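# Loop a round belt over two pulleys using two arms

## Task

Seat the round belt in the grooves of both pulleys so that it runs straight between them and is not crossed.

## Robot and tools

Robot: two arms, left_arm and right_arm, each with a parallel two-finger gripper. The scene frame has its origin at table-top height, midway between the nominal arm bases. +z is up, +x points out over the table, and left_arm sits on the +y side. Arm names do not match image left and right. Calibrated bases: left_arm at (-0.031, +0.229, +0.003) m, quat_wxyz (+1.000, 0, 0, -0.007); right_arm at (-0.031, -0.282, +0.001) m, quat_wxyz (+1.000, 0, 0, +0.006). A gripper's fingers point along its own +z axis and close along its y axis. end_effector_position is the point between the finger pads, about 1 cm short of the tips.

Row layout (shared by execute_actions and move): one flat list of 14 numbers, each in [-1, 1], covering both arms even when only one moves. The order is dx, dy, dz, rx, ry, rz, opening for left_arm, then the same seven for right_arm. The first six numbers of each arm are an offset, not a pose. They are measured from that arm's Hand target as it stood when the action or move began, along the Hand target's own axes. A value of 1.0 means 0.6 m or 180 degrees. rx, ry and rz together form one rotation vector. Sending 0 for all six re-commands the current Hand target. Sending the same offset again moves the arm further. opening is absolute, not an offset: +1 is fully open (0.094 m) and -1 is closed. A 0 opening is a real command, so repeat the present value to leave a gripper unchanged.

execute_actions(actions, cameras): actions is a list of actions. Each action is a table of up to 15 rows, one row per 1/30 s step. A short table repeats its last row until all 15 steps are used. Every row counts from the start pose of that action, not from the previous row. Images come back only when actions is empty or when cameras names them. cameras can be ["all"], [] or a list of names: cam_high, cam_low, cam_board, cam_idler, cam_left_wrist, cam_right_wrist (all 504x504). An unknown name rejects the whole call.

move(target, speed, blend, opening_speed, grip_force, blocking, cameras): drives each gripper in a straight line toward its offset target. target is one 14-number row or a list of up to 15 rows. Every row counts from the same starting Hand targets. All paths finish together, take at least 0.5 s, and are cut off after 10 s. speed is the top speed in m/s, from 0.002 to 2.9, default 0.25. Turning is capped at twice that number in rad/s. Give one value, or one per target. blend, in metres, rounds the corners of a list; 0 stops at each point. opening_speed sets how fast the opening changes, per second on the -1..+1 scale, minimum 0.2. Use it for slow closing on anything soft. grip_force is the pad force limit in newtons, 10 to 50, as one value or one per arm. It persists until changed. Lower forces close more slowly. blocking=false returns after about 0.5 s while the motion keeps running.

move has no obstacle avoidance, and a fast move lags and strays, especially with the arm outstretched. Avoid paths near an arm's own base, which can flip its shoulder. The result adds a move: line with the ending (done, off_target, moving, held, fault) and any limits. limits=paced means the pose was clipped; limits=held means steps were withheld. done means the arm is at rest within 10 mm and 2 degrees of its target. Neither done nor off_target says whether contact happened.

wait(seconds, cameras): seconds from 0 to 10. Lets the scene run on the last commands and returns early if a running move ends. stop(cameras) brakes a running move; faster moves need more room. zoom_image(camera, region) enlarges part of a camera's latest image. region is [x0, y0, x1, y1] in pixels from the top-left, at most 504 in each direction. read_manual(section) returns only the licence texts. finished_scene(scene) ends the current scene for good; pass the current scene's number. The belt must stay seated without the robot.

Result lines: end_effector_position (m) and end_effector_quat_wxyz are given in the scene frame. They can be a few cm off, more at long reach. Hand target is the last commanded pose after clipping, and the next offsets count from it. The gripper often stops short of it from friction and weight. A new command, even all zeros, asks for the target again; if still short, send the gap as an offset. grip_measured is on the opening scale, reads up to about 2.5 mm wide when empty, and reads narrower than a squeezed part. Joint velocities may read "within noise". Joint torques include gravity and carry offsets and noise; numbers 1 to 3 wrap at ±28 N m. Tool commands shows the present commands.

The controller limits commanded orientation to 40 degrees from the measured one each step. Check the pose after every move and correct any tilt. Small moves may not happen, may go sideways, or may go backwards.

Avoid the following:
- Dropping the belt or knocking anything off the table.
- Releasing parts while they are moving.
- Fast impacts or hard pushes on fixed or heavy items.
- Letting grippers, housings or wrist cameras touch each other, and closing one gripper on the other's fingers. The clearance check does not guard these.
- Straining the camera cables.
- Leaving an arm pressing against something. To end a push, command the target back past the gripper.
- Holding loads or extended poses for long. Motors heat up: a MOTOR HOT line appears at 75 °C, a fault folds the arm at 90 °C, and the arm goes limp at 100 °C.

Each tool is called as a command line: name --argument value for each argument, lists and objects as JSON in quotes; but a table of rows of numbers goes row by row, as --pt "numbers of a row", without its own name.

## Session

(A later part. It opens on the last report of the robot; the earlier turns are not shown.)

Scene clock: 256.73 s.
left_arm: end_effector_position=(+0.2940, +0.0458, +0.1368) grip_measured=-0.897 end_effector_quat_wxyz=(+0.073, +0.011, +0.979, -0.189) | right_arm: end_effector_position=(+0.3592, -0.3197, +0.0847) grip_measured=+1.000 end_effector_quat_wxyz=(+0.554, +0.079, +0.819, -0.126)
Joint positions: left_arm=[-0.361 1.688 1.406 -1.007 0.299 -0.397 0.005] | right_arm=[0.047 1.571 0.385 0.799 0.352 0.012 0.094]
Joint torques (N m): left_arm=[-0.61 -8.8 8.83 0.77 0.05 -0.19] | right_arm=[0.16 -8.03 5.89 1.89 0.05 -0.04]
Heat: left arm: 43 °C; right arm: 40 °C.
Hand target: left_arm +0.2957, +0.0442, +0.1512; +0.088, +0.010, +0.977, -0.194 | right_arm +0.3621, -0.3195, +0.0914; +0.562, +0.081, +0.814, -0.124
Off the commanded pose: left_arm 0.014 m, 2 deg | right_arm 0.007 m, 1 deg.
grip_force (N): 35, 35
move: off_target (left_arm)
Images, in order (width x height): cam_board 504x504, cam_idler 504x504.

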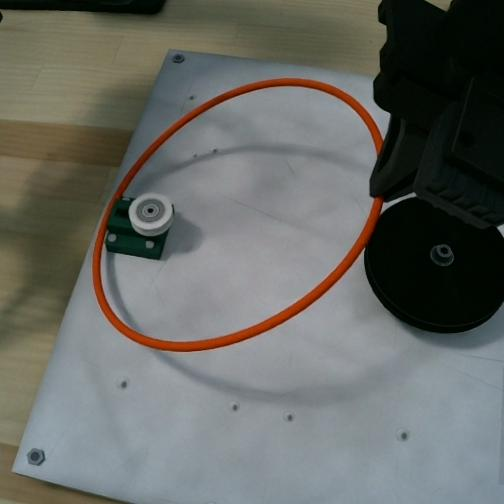

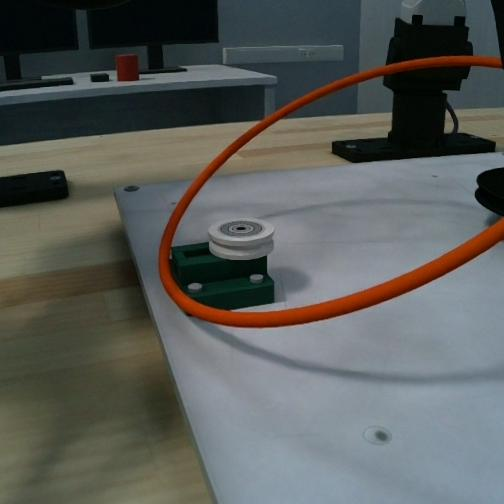

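move --target '[0.0173,0.0378,0.0909,-0.125,0,0,-0.95,0,0,0,0,0,0,1]' --speed 0.1 --grip_force 50

move --target '[0,0,0,0,0,0,-0.95,-0.128,0.2955,-0.133,-0.248,0.292,-0.252,0.2]' --cameras '["all"]'

zoom_image --camera "cam_low" --region '[310, 230, 450, 340]'

Scene clock: 313.87 s.
left_arm: end_effector_position=(+0.2917, +0.0456, +0.0884) grip_measured=-0.910 end_effector_quat_wxyz=(+0.083, -0.003, +0.996, -0.005) | right_arm: end_effector_position=(+0.3592, -0.3197, +0.0847) grip_measured=+1.000 end_effector_quat_wxyz=(+0.554, +0.079, +0.819, -0.126)
Joint positions: left_arm=[-0.539 1.822 1.428 -1.03 -0.079 -0.555 0.004] | right_arm=[0.047 1.571 0.385 0.799 0.352 0.012 0.094]
Joint torques (N m): left_arm=[-0.64 -6.8 8.88 0.52 -0.31 -0.22] | right_arm=[0.2 -7.75 5.79 1.93 0.1 -0.04]
Motor temperatures (°C): left_arm=[25 43 43 28 24 23 27] | right_arm=[24 36 31 41 25 22 23]
Heat: left arm: 43 °C; right arm: 41 °C.
Hand target: left_arm +0.2958, +0.0442, +0.0912; +0.088, -0.008, +0.996, +0.000 | right_arm +0.3621, -0.3195, +0.0914; +0.562, +0.081, +0.814, -0.124
Off the commanded pose: left_arm 0.005 m, 1 deg | right_arm 0.007 m, 1 deg.
move: done

Scene clock: 317.70 s.
left_arm: end_effector_position=(+0.2917, +0.0457, +0.0884) grip_measured=-0.910 end_effector_quat_wxyz=(+0.083, -0.004, +0.997, -0.005) | right_arm: end_effector_position=(+0.3641, -0.1307, +0.1668) grip_measured=+0.202 end_effector_quat_wxyz=(+0.060, -0.377, +0.924, +0.021)
Joint positions: left_arm=[-0.539 1.822 1.428 -1.03 -0.079 -0.555 0.004] | right_arm=[0.336 2.091 2.128 -1.49 -0.047 -0.425 0.056]
Joint torques (N m): left_arm=[-0.72 -6.78 8.87 0.52 -0.3 -0.24] | right_arm=[0.61 -12.51 8.99 0.53 -0.19 -0.1]
Heat: left arm: 43 °C; right arm: 41 °C.
Hand target: left_arm +0.2957, +0.0442, +0.0911; +0.088, -0.008, +0.996, +0.000 | right_arm +0.3660, -0.1259, +0.1703; +0.064, -0.383, +0.921, +0.027
Off the commanded pose: left_arm 0.005 m, 1 deg | right_arm 0.006 m, 1 deg.
move: done

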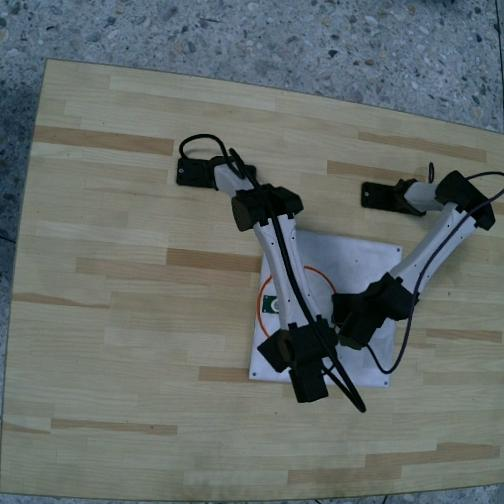

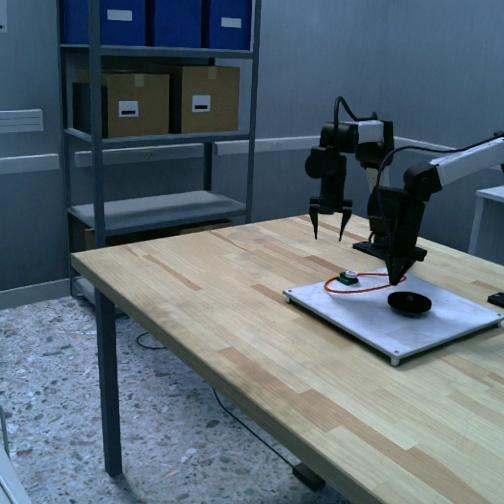

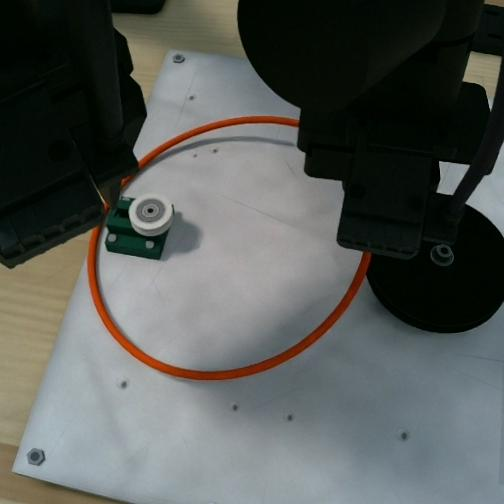

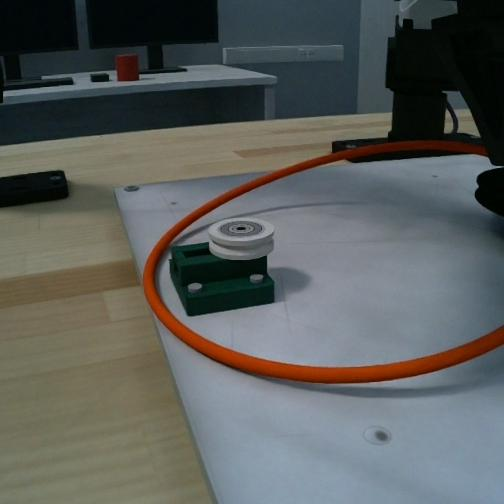

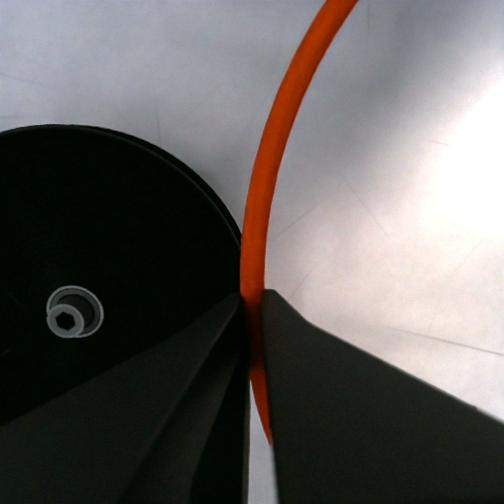

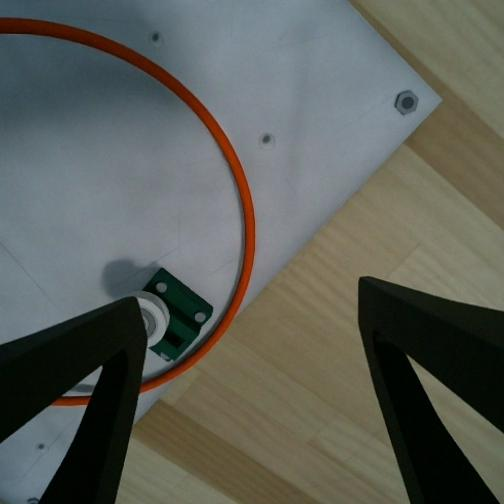

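Scaled by 3.600 from the camera's 504x504 image, which has a finer 720x720 frame.

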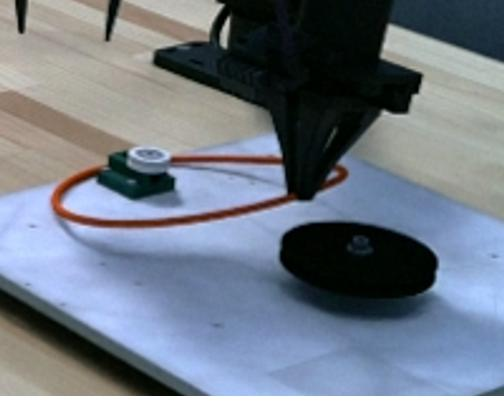

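move --target '[0,0,0,0,0,0,-0.95,0.0323,0.0092,0.167,0,0,0,-0.3]' --speed 0.15 --cameras '["cam_right_wrist","cam_board","cam_low","cam_idler"]'

zoom_image --camera "cam_low" --region '[310, 230, 450, 340]'

Scene clock: 346.97 s.
left_arm: end_effector_position=(+0.2917, +0.0457, +0.0884) grip_measured=-0.910 end_effector_quat_wxyz=(+0.083, -0.004, +0.997, -0.005) | right_arm: end_effector_position=(+0.3568, -0.1319, +0.0540) grip_measured=-0.298 end_effector_quat_wxyz=(+0.040, -0.378, +0.925, +0.022)
Joint positions: left_arm=[-0.539 1.822 1.428 -1.03 -0.079 -0.555 0.004] | right_arm=[0.339 2.078 1.661 -1.076 -0.048 -0.425 0.033]
Joint torques (N m): left_arm=[-0.68 -6.74 8.87 0.53 -0.32 -0.22] | right_arm=[0.79 -17.96 5.38 0.75 -0.13 -0.01]
Motor temperatures (°C): left_arm=[25 43 43 27 25 23 28] | right_arm=[24 43 32 36 25 22 23]
Heat: left arm: 43 °C; right arm: 43 °C.
Hand target: left_arm +0.2957, +0.0442, +0.0911; +0.088, -0.008, +0.996, +0.000 | right_arm +0.3584, -0.1258, +0.0683; +0.064, -0.383, +0.921, +0.027
Off the commanded pose: left_arm 0.005 m, 1 deg | right_arm 0.016 m, 3 deg.
move: off_target (right_arm)
Images, in order (width x height): cam_low 504x504, cam_board 504x504, cam_idler 504x504, cam_right_wrist 504x504.

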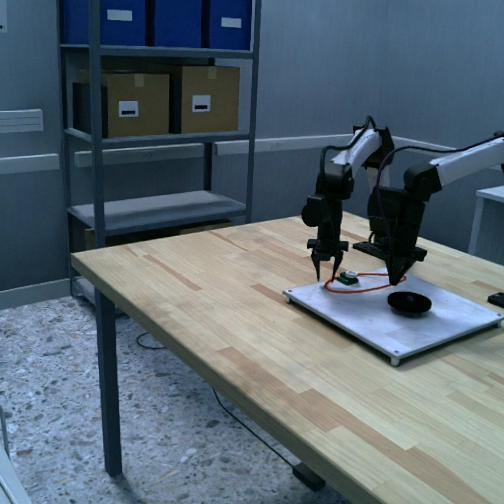

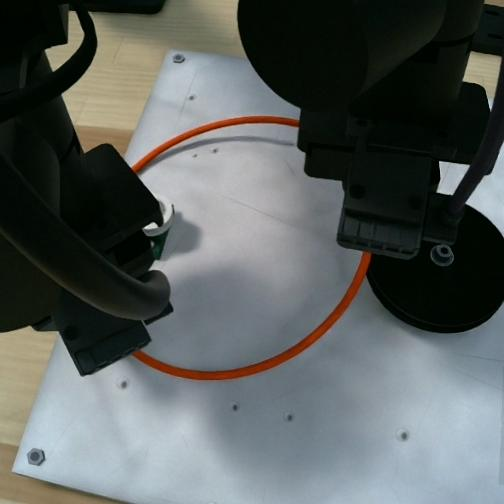

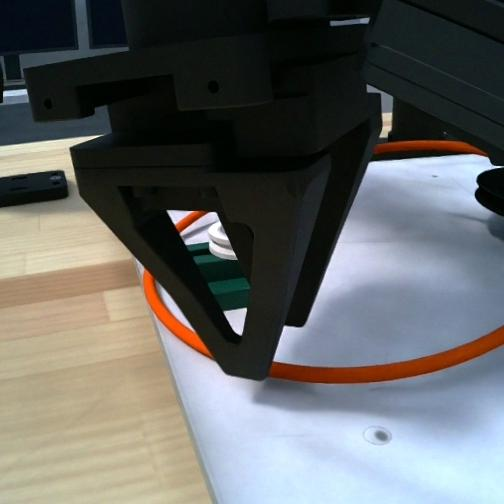

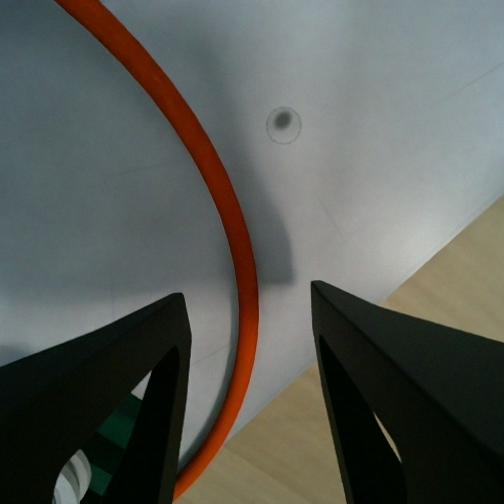

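Scaled by 3.600 from the camera's 504x504 image, which has a finer 720x720 frame.

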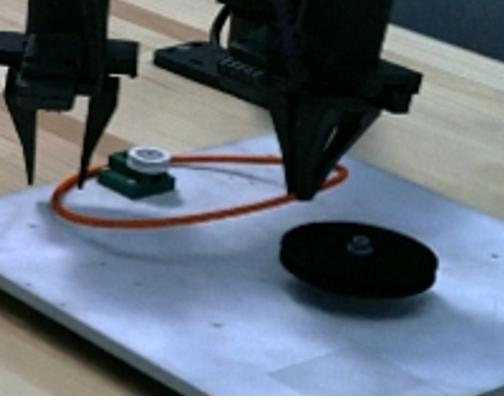

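move --target '[0,0,0,0,0,0,-0.95,0.003,0,0.017,0,0,0,-0.4]' --speed 0.08 --cameras '["cam_right_wrist","cam_low","cam_idler"]'

zoom_image --camera "cam_idler" --region '[150, 260, 350, 420]'

Scene clock: 362.33 s.
left_arm: end_effector_position=(+0.2917, +0.0457, +0.0884) grip_measured=-0.910 end_effector_quat_wxyz=(+0.083, -0.004, +0.997, -0.005) | right_arm: end_effector_position=(+0.3564, -0.1320, +0.0459) grip_measured=-0.398 end_effector_quat_wxyz=(+0.042, -0.378, +0.924, +0.022)
Joint positions: left_arm=[-0.539 1.822 1.428 -1.03 -0.079 -0.555 0.004] | right_arm=[0.339 2.078 1.627 -1.037 -0.048 -0.425 0.028]
Joint torques (N m): left_arm=[-0.69 -6.75 8.94 0.5 -0.31 -0.23] | right_arm=[0.84 -17.24 5.31 0.75 -0.21 -0.05]
Heat: left arm: 44 °C; right arm: 47 °C.
Hand target: left_arm +0.2957, +0.0442, +0.0911; +0.088, -0.008, +0.996, +0.000 | right_arm +0.3581, -0.1260, +0.0579; +0.064, -0.383, +0.921, +0.027
Off the commanded pose: left_arm 0.005 m, 1 deg | right_arm 0.014 m, 3 deg.
move: off_target (right_arm)
Images, in order (width x height): cam_low 504x504, cam_idler 504x504, cam_right_wrist 504x504.

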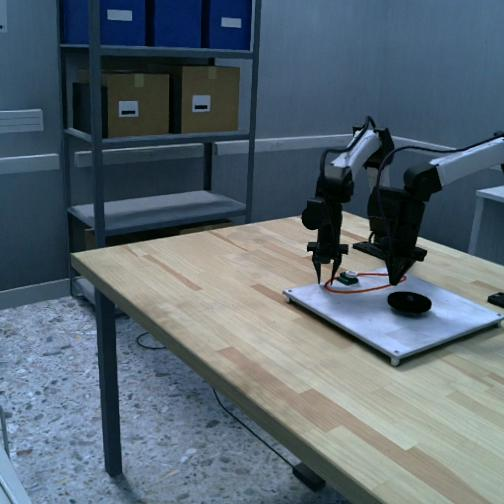

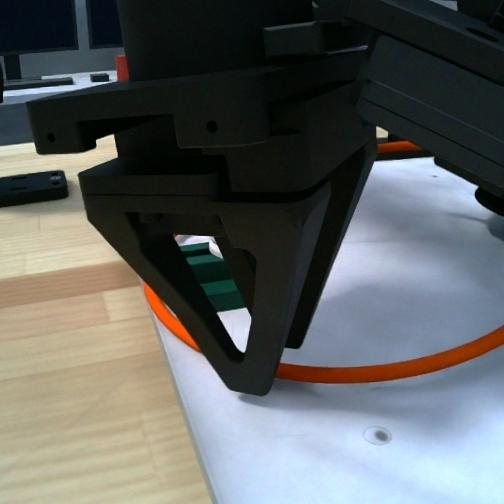

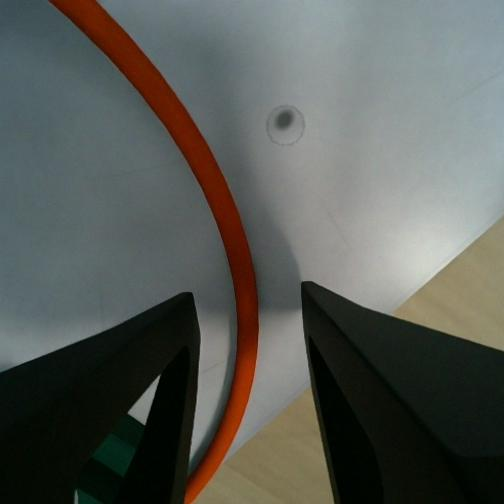

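Scaled by 2.520 from the camera's 504x504 image, which has a finer 720x720 frame.

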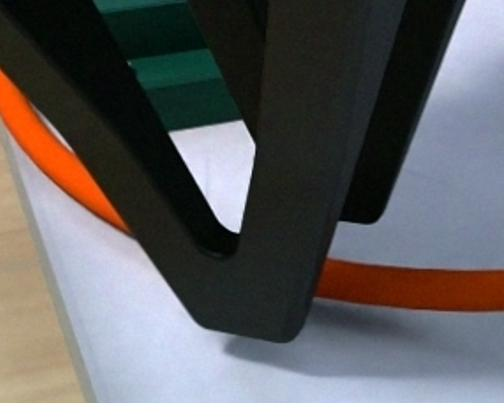

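move --target '[0,0,0,0,0,0,-0.95,0.002,0,0.01,0,0,0,-0.4]' --speed 0.08

move --target '[0,0,0,0,0,0,-0.95,0,0,0,0,0,0,-0.95]' --opening_speed 0.3 --cameras '["cam_right_wrist","cam_idler"]'

zoom_image --camera "cam_idler" --region '[150, 260, 350, 420]'

Scene clock: 379.00 s.
left_arm: end_effector_position=(+0.2917, +0.0457, +0.0884) grip_measured=-0.910 end_effector_quat_wxyz=(+0.083, -0.004, +0.997, -0.005) | right_arm: end_effector_position=(+0.3562, -0.1321, +0.0412) grip_measured=-0.398 end_effector_quat_wxyz=(+0.044, -0.378, +0.924, +0.022)
Joint positions: left_arm=[-0.539 1.822 1.428 -1.03 -0.079 -0.555 0.004] | right_arm=[0.339 2.078 1.608 -1.014 -0.048 -0.425 0.028]
Joint torques (N m): left_arm=[-0.68 -6.75 8.87 0.52 -0.3 -0.22] | right_arm=[0.62 -17.02 5.12 0.75 -0.17 -0.06]
Motor temperatures (°C): left_arm=[25 42 44 27 25 23 29] | right_arm=[24 51 32 34 25 22 23]
Heat: left arm: 44 °C; right arm: 51 °C.
Hand target: left_arm +0.2957, +0.0442, +0.0911; +0.088, -0.008, +0.996, +0.000 | right_arm +0.3578, -0.1263, +0.0518; +0.064, -0.383, +0.921, +0.027
Off the commanded pose: left_arm 0.005 m, 1 deg | right_arm 0.012 m, 2 deg.
move: off_target (right_arm)

Scene clock: 381.03 s.
left_arm: end_effector_position=(+0.2917, +0.0457, +0.0884) grip_measured=-0.910 end_effector_quat_wxyz=(+0.083, -0.004, +0.997, -0.005) | right_arm: end_effector_position=(+0.3564, -0.1320, +0.0412) grip_measured=-0.904 end_effector_quat_wxyz=(+0.044, -0.378, +0.924, +0.022)
Joint positions: left_arm=[-0.539 1.822 1.428 -1.03 -0.079 -0.555 0.004] | right_arm=[0.339 2.078 1.608 -1.014 -0.048 -0.425 0.005]
Joint torques (N m): left_arm=[-0.66 -6.86 8.87 0.53 -0.28 -0.22] | right_arm=[0.81 -16.8 5.15 0.73 -0.18 -0.07]
Heat: left arm: 44 °C; right arm: 51 °C.
Hand target: left_arm +0.2958, +0.0442, +0.0911; +0.088, -0.008, +0.996, +0.000 | right_arm +0.3578, -0.1263, +0.0518; +0.064, -0.383, +0.921, +0.027
Off the commanded pose: left_arm 0.005 m, 1 deg | right_arm 0.012 m, 2 deg.
move: off_target (right_arm)
Images, in order (width x height): cam_idler 504x504, cam_right_wrist 504x504.

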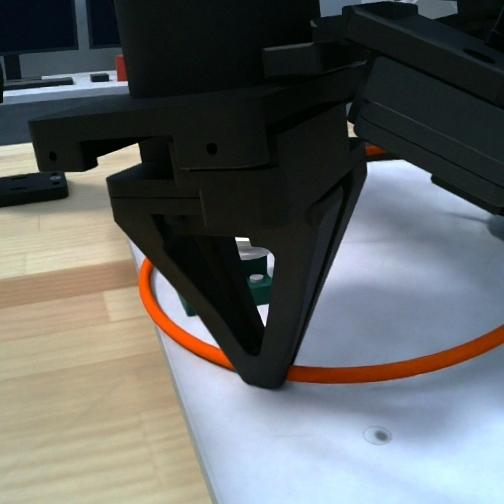

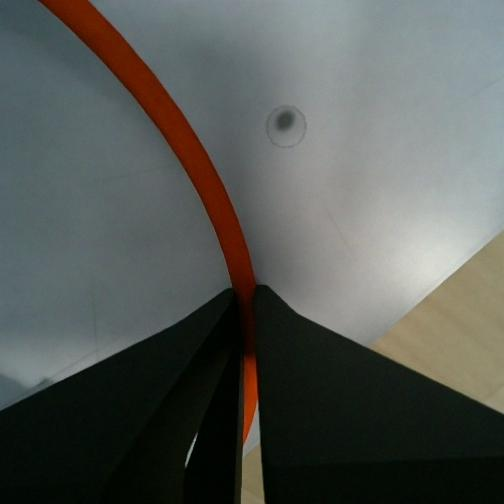

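Scaled by 2.520 from the camera's 504x504 image, which has a finer 720x720 frame.

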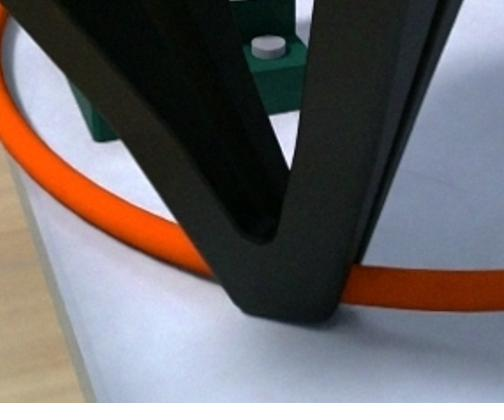

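move --target '[0,0,0,0,0,0,-0.95,-0.0075,0,-0.058,0,0,0,-0.95]' --speed 0.1 --cameras '["cam_idler","cam_board","cam_low","cam_right_wrist"]'

zoom_image --camera "cam_low" --region '[310, 230, 450, 340]'

Scene clock: 398.83 s.
left_arm: end_effector_position=(+0.2915, +0.0459, +0.0884) grip_measured=-0.910 end_effector_quat_wxyz=(+0.083, -0.004, +0.997, -0.005) | right_arm: end_effector_position=(+0.3528, -0.1334, +0.0657) grip_measured=-0.905 end_effector_quat_wxyz=(+0.038, -0.378, +0.925, +0.022)
Joint positions: left_arm=[-0.539 1.822 1.428 -1.031 -0.08 -0.555 0.004] | right_arm=[0.339 2.057 1.677 -1.116 -0.048 -0.425 0.004]
Joint torques (N m): left_arm=[-0.58 -6.8 8.92 0.51 -0.31 -0.23] | right_arm=[0.69 -16.94 8.76 0.48 -0.14 -0.09]
Heat: left arm: 45 °C; right arm: 54 °C.
Hand target: left_arm +0.2957, +0.0442, +0.0911; +0.088, -0.008, +0.996, +0.000 | right_arm +0.3576, -0.1265, +0.0869; +0.064, -0.383, +0.921, +0.027
Off the commanded pose: left_arm 0.005 m, 1 deg | right_arm 0.023 m, 3 deg.
move: off_target (right_arm)
Images, in order (width x height): cam_low 504x504, cam_board 504x504, cam_idler 504x504, cam_right_wrist 504x504.

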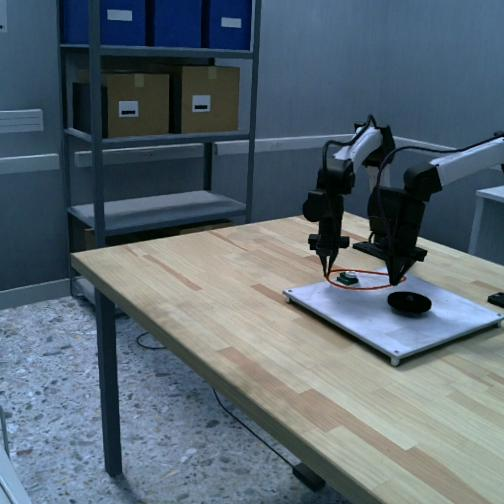

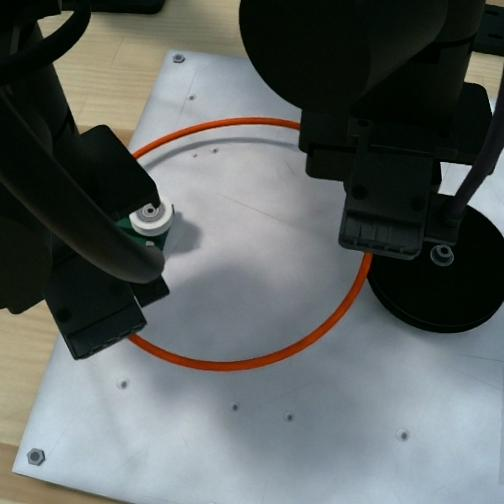

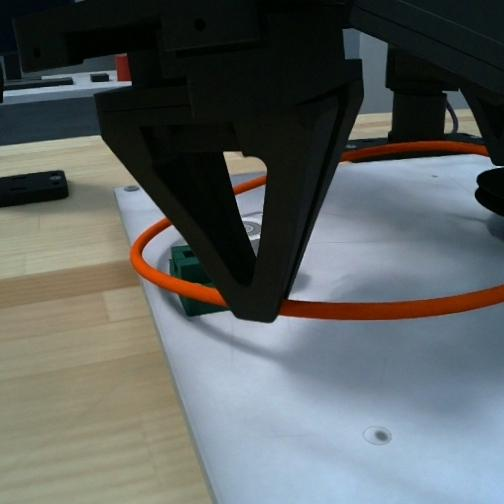

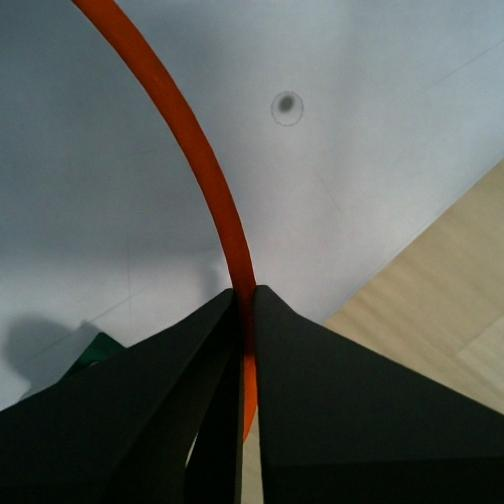

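Scaled by 3.600 from the camera's 504x504 image, which has a finer 720x720 frame.

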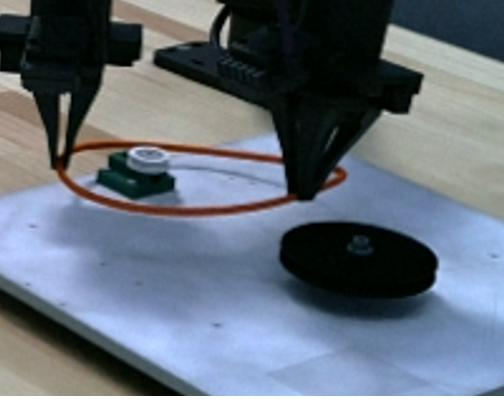

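move --target '[0,0.0417,0,0,0,0,-0.95,-0.0293,0.0294,0.0041,0,0,0,-0.95]' --speed 0.1 --cameras '["cam_idler","cam_board","cam_low","cam_right_wrist"]'

zoom_image --camera "cam_low" --region '[310, 230, 450, 340]'

zoom_image --camera "cam_idler" --region '[110, 140, 330, 360]'

Scene clock: 417.33 s.
left_arm: end_effector_position=(+0.2934, +0.0688, +0.0795) grip_measured=-0.910 end_effector_quat_wxyz=(+0.069, -0.011, +0.997, +0.007) | right_arm: end_effector_position=(+0.3532, -0.1058, +0.0805) grip_measured=-0.905 end_effector_quat_wxyz=(+0.056, -0.384, +0.921, +0.025)
Joint positions: left_arm=[-0.482 1.822 1.396 -1.031 -0.08 -0.515 0.004] | right_arm=[0.4 2.057 1.732 -1.132 -0.048 -0.376 0.004]
Joint torques (N m): left_arm=[-0.09 -10.63 5.91 0.62 -0.21 0] | right_arm=[0.49 -13.29 9.25 0.56 -0.1 0.02]
Motor temperatures (°C): left_arm=[25 43 45 26 25 23 29] | right_arm=[24 57 35 33 25 22 25]
Heat: left arm: 45 °C; right arm: 57 °C.
Hand target: left_arm +0.2954, +0.0693, +0.0911; +0.088, -0.008, +0.996, +0.000 | right_arm +0.3576, -0.1015, +0.0869; +0.064, -0.383, +0.921, +0.027
Off the commanded pose: left_arm 0.012 m, 2 deg | right_arm 0.009 m, 1 deg.
move: off_target (left_arm)
Images, in order (width x height): cam_low 504x504, cam_board 504x504, cam_idler 504x504, cam_right_wrist 504x504.

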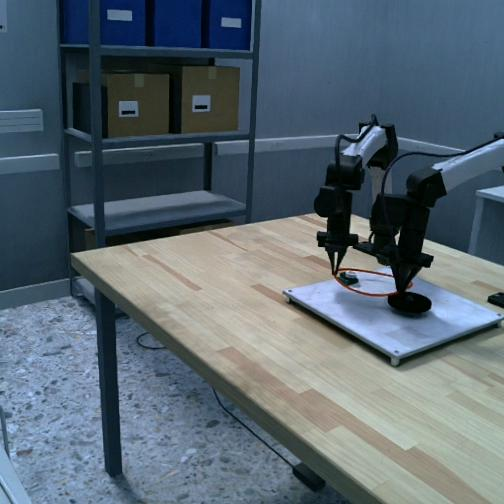

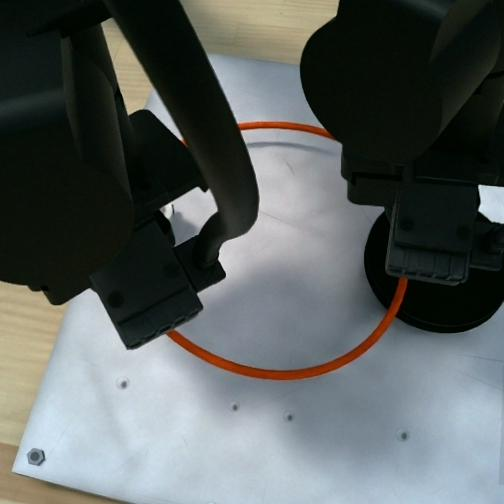

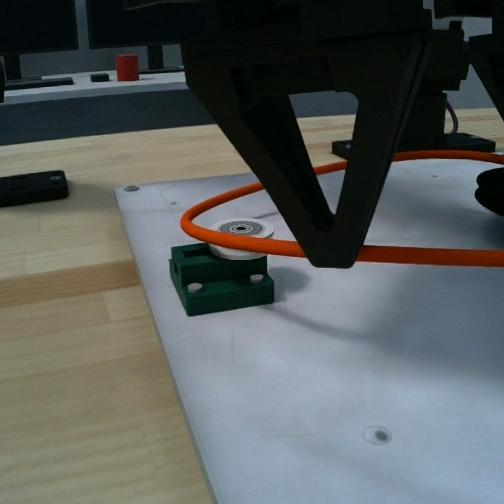

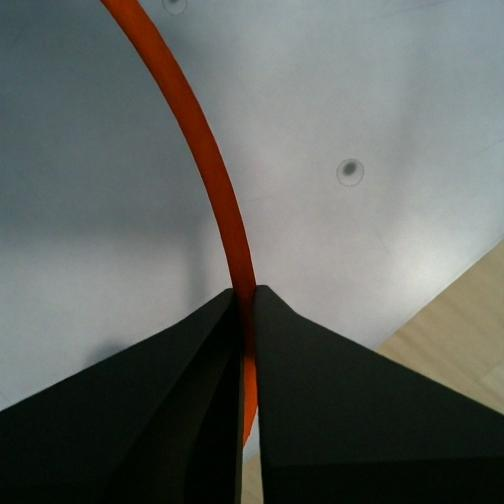

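Scaled by 3.600 from the camera's 504x504 image, which has a finer 720x720 frame.

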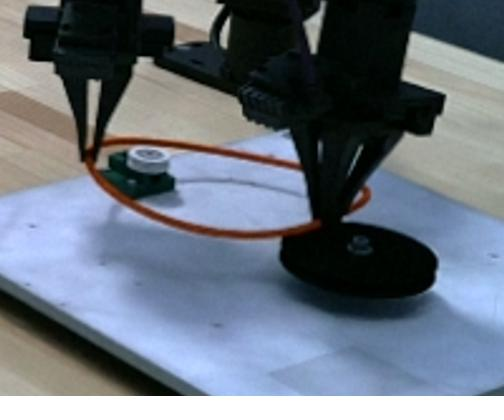

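Scaled by 2.291 from the camera's 504x504 image, which has a finer 720x720 frame.

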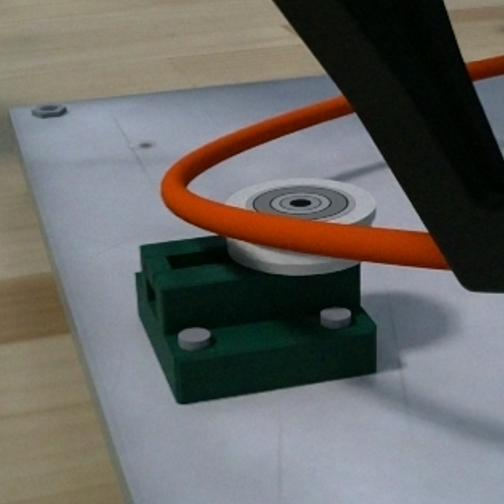

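move --target '[0,0,0,0,0,0,-0.95,0.0035,0,0.0248,0,0,0,-0.95]' --speed 0.1 --cameras '["cam_idler","cam_low"]'

zoom_image --camera "cam_idler" --region '[110, 140, 330, 360]'

Scene clock: 430.83 s.
left_arm: end_effector_position=(+0.2934, +0.0688, +0.0795) grip_measured=-0.910 end_effector_quat_wxyz=(+0.069, -0.011, +0.998, +0.007) | right_arm: end_effector_position=(+0.3571, -0.1041, +0.0781) grip_measured=-0.905 end_effector_quat_wxyz=(+0.065, -0.384, +0.921, +0.025)
Joint positions: left_arm=[-0.482 1.822 1.396 -1.031 -0.08 -0.515 0.004] | right_arm=[0.4 2.057 1.72 -1.103 -0.048 -0.376 0.004]
Joint torques (N m): left_arm=[-0.02 -10.63 5.96 0.62 -0.21 0] | right_arm=[0.18 -12.41 5.56 0.83 -0.1 0.06]
Motor temperatures (°C): left_arm=[25 47 43 26 24 23 30] | right_arm=[24 55 35 32 25 22 25]
Heat: left arm: 47 °C; right arm: 55 °C.
Hand target: left_arm +0.2954, +0.0693, +0.0911; +0.088, -0.008, +0.996, +0.000 | right_arm +0.3576, -0.1015, +0.0719; +0.064, -0.383, +0.921, +0.027
Off the commanded pose: left_arm 0.012 m, 2 deg | right_arm 0.007 m, 0 deg.
move: off_target (left_arm)
Images, in order (width x height): cam_low 504x504, cam_idler 504x504.

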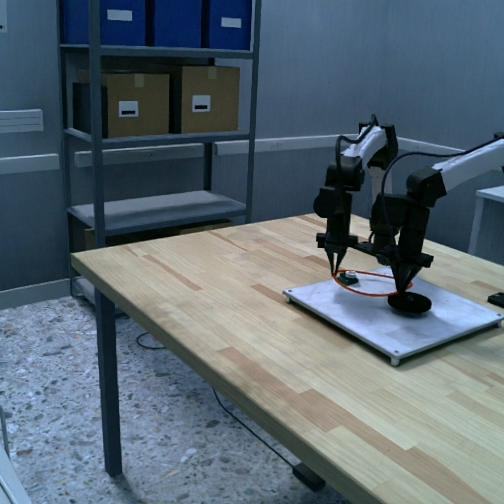

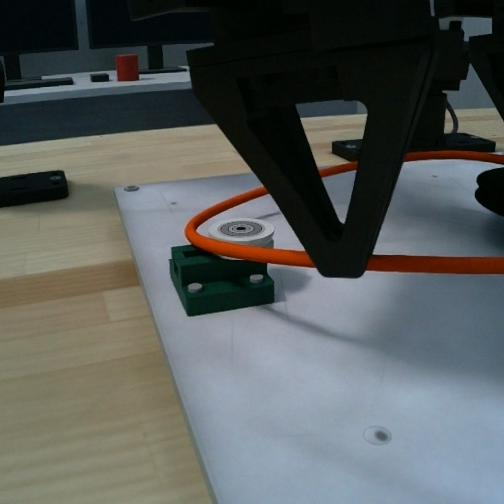

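Scaled by 2.291 from the camera's 504x504 image, which has a finer 720x720 frame.

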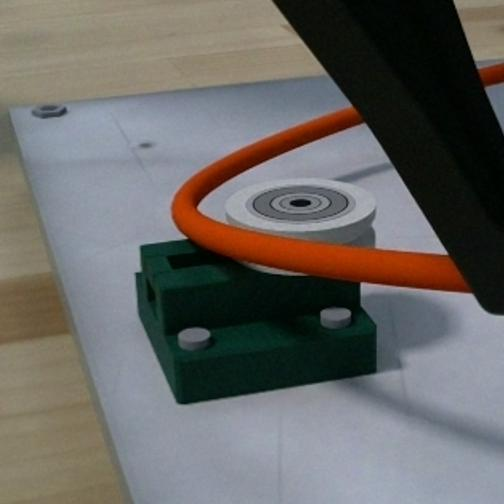

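move --target '[0,0,0,0,0,0,-0.95,0.0015,0,0.015,0,0,0,-0.95]' --speed 0.1 --cameras '["cam_idler"]'

zoom_image --camera "cam_idler" --region '[110, 140, 330, 360]'

Scene clock: 440.23 s.
left_arm: end_effector_position=(+0.2934, +0.0688, +0.0795) grip_measured=-0.910 end_effector_quat_wxyz=(+0.069, -0.011, +0.998, +0.007) | right_arm: end_effector_position=(+0.3572, -0.1040, +0.0679) grip_measured=-0.905 end_effector_quat_wxyz=(+0.063, -0.384, +0.921, +0.025)
Joint positions: left_arm=[-0.482 1.822 1.396 -1.031 -0.08 -0.515 0.004] | right_arm=[0.4 2.066 1.693 -1.07 -0.048 -0.376 0.004]
Joint torques (N m): left_arm=[-0.03 -10.63 5.9 0.63 -0.22 0.01] | right_arm=[0.55 -13 5.42 0.83 -0.09 0.06]
Heat: left arm: 50 °C; right arm: 54 °C.
Hand target: left_arm +0.2954, +0.0693, +0.0911; +0.088, -0.008, +0.996, +0.000 | right_arm +0.3579, -0.1012, +0.0629; +0.064, -0.383, +0.921, +0.027
Off the commanded pose: left_arm 0.012 m, 2 deg | right_arm 0.006 m, 0 deg.
move: off_target (left_arm)
Images, in order (width x height): cam_idler 504x504.

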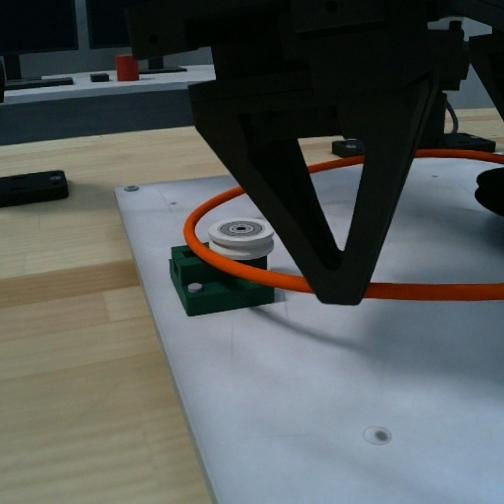

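Scaled by 2.291 from the camera's 504x504 image, which has a finer 720x720 frame.

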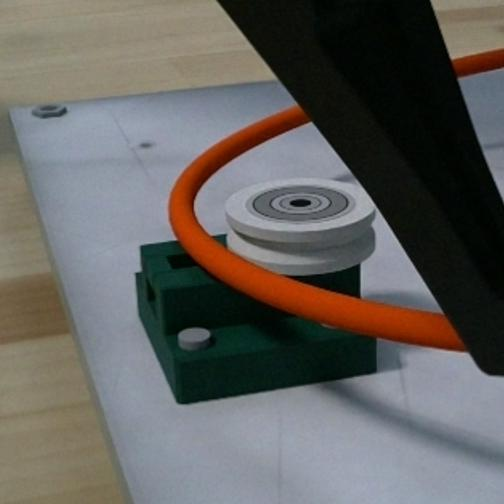

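move --target '[0,0.03,0,0,0,0,-0.95,-0.0211,0.0212,0.003,0,0,0,-0.95]' --speed 0.06 --cameras '["cam_idler","cam_low","cam_board"]'

zoom_image --camera "cam_idler" --region '[110, 140, 330, 360]'

zoom_image --camera "cam_low" --region '[310, 230, 450, 340]'

Scene clock: 454.03 s.
left_arm: end_effector_position=(+0.2914, +0.0883, +0.0805) grip_measured=-0.910 end_effector_quat_wxyz=(+0.067, -0.011, +0.998, +0.011) | right_arm: end_effector_position=(+0.3504, -0.0896, +0.0579) grip_measured=-0.905 end_effector_quat_wxyz=(+0.051, -0.384, +0.922, +0.026)
Joint positions: left_arm=[-0.436 1.787 1.358 -1.031 -0.08 -0.468 0.004] | right_arm=[0.438 2.094 1.699 -1.07 -0.047 -0.338 0.004]
Joint torques (N m): left_arm=[0.13 -10.3 5.86 0.73 -0.14 0.04] | right_arm=[0.66 -13.08 9.25 0.68 0 0.01]
Motor temperatures (°C): left_arm=[25 52 41 26 24 23 30] | right_arm=[24 53 34 32 25 22 25]
Heat: left arm: 52 °C; right arm: 53 °C.
Hand target: left_arm +0.2951, +0.0873, +0.0912; +0.088, -0.008, +0.996, +0.000 | right_arm +0.3579, -0.0832, +0.0628; +0.064, -0.383, +0.921, +0.027
Off the commanded pose: left_arm 0.011 m, 3 deg | right_arm 0.011 m, 2 deg.
move: off_target (left_arm, right_arm)
Images, in order (width x height): cam_low 504x504, cam_board 504x504, cam_idler 504x504.

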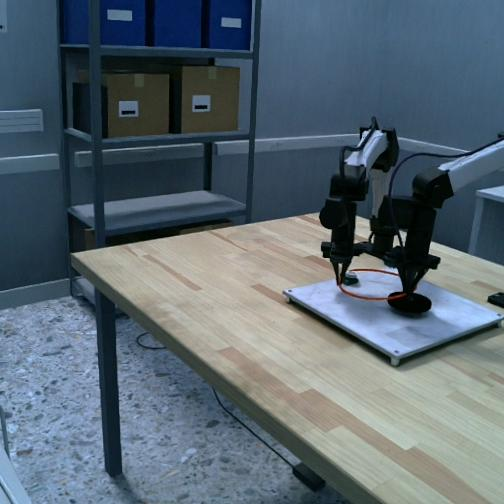

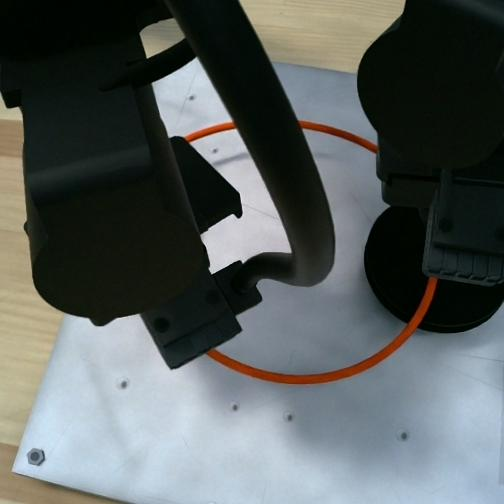

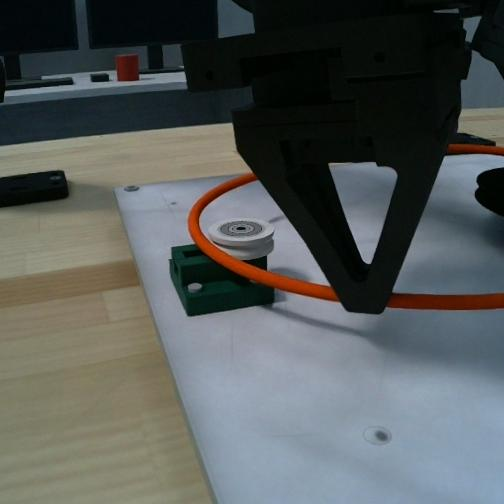

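Scaled by 2.291 from the camera's 504x504 image, which has a finer 720x720 frame.

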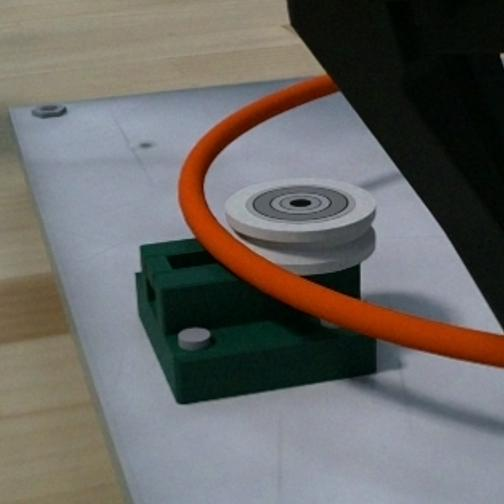

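Scaled by 3.600 from the camera's 504x504 image, which has a finer 720x720 frame.

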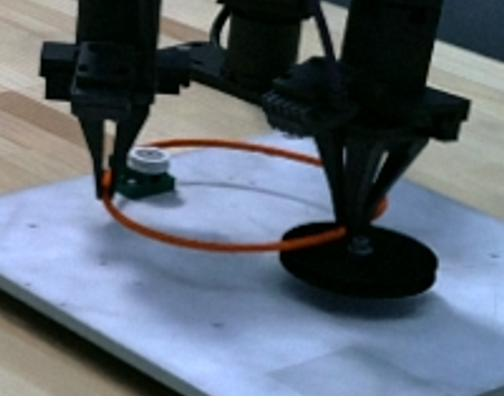

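move --target '[0,0,0,0,0,0,-0.95,-0.002,0,-0.015,0,0,0,-0.95]' --speed 0.06 --cameras '["cam_idler","cam_low","cam_right_wrist"]'

zoom_image --camera "cam_idler" --region '[110, 140, 330, 360]'

zoom_image --camera "cam_low" --region '[320, 250, 380, 310]'

Scene clock: 493.00 s.
left_arm: end_effector_position=(+0.2914, +0.0883, +0.0805) grip_measured=-0.910 end_effector_quat_wxyz=(+0.067, -0.010, +0.998, +0.011) | right_arm: end_effector_position=(+0.3532, -0.0882, +0.0654) grip_measured=-0.905 end_effector_quat_wxyz=(+0.055, -0.383, +0.922, +0.026)
Joint positions: left_arm=[-0.436 1.787 1.358 -1.031 -0.08 -0.467 0.004] | right_arm=[0.438 2.094 1.728 -1.091 -0.047 -0.337 0.004]
Joint torques (N m): left_arm=[0.14 -10.28 5.82 0.71 -0.14 0] | right_arm=[0.68 -13.33 9.26 0.54 -0.04 0.03]
Motor temperatures (°C): left_arm=[25 57 39 26 24 23 30] | right_arm=[24 53 37 31 25 22 26]
Heat: left arm: 57 °C; right arm: 53 °C.
Hand target: left_arm +0.2951, +0.0873, +0.0912; +0.088, -0.008, +0.996, +0.000 | right_arm +0.3579, -0.0833, +0.0719; +0.064, -0.383, +0.921, +0.027
Off the commanded pose: left_arm 0.011 m, 3 deg | right_arm 0.009 m, 1 deg.
move: off_target (left_arm)
Images, in order (width x height): cam_low 504x504, cam_idler 504x504, cam_right_wrist 504x504.

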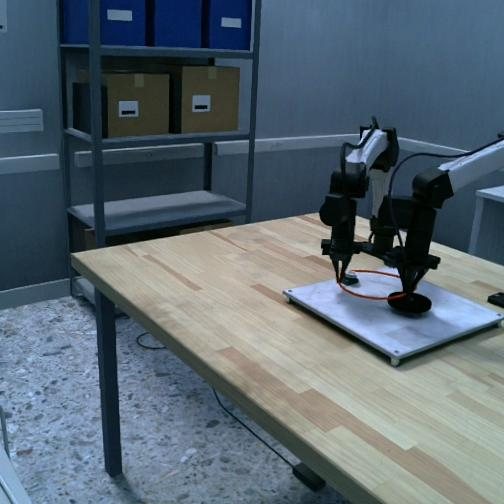

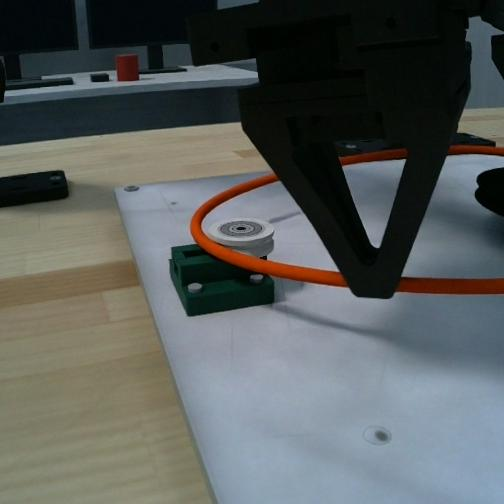

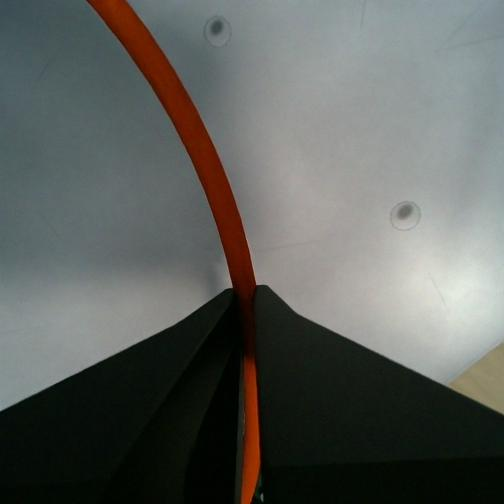

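Scaled by 2.291 from the camera's 504x504 image, which has a finer 720x720 frame.

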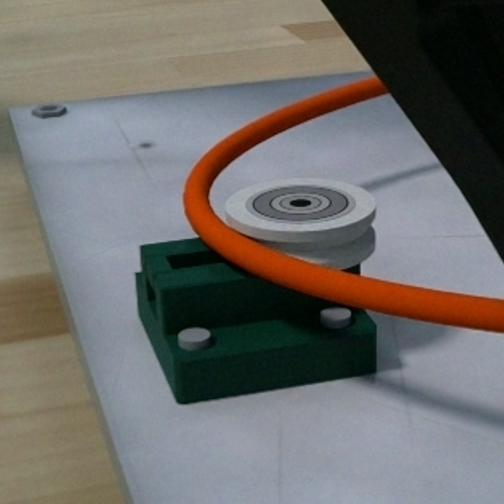

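Scaled by 8.400 from the camera's 504x504 image, which has a finer 720x720 frame.

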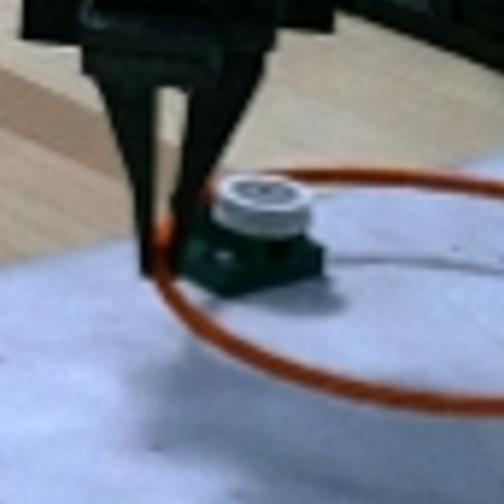

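move --target '[0,0.025,0,0,0,0,-0.95,-0.0176,0.0177,0.003,0,0,0,-0.95]' --speed 0.06 --cameras '["cam_idler","cam_low"]'

zoom_image --camera "cam_idler" --region '[110, 140, 330, 360]'

zoom_image --camera "cam_low" --region '[320, 230, 440, 320]'

Scene clock: 500.73 s.
left_arm: end_effector_position=(+0.2900, +0.1035, +0.0809) grip_measured=-0.911 end_effector_quat_wxyz=(+0.065, -0.011, +0.998, +0.012) | right_arm: end_effector_position=(+0.3538, -0.0743, +0.0670) grip_measured=-0.905 end_effector_quat_wxyz=(+0.057, -0.384, +0.921, +0.025)
Joint positions: left_arm=[-0.396 1.762 1.329 -1.028 -0.076 -0.428 0.004] | right_arm=[0.468 2.118 1.769 -1.104 -0.04 -0.307 0.004]
Joint torques (N m): left_arm=[0.23 -9.98 5.85 0.76 -0.11 0.02] | right_arm=[0.8 -13.09 9.43 0.58 -0.11 0.05]
Motor temperatures (°C): left_arm=[25 57 38 26 24 23 30] | right_arm=[24 54 38 31 25 22 26]
Heat: left arm: 57 °C; right arm: 54 °C.
Hand target: left_arm +0.2949, +0.1023, +0.0911; +0.088, -0.008, +0.996, +0.000 | right_arm +0.3579, -0.0682, +0.0716; +0.064, -0.383, +0.921, +0.027
Off the commanded pose: left_arm 0.011 m, 3 deg | right_arm 0.009 m, 1 deg.
move: off_target (left_arm)
Images, in order (width x height): cam_low 504x504, cam_idler 504x504.

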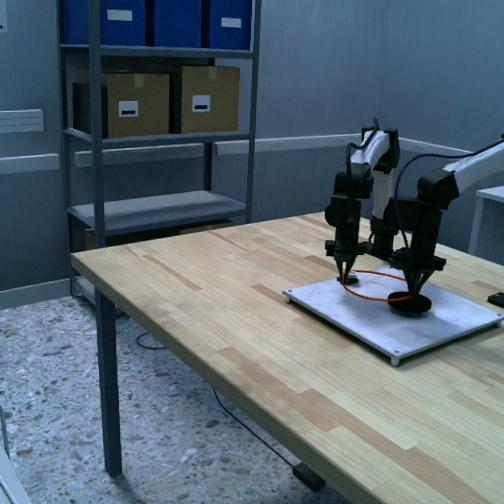

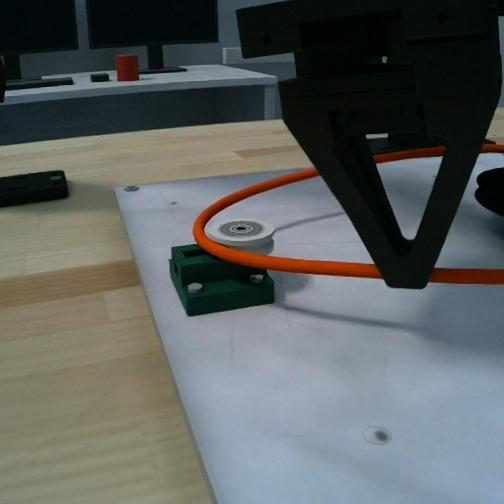

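Scaled by 2.291 from the camera's 504x504 image, which has a finer 720x720 frame.

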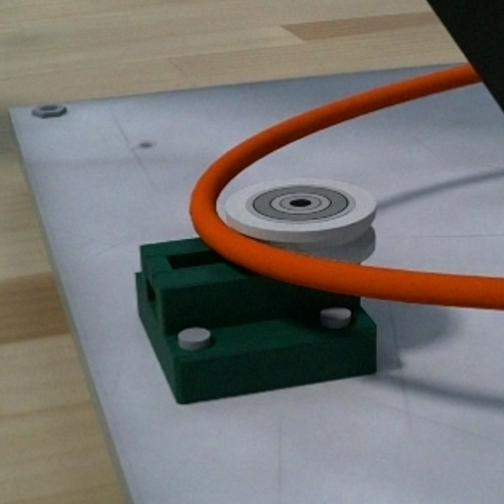

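Scaled by 4.200 from the camera's 504x504 image, which has a finer 720x720 frame.

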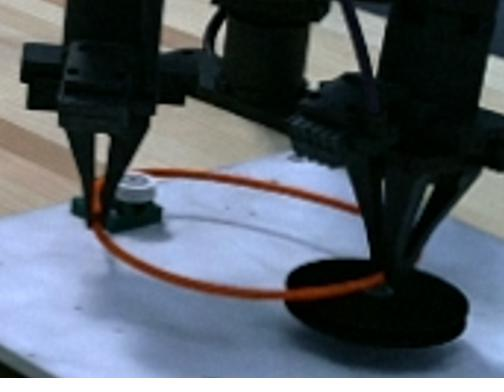

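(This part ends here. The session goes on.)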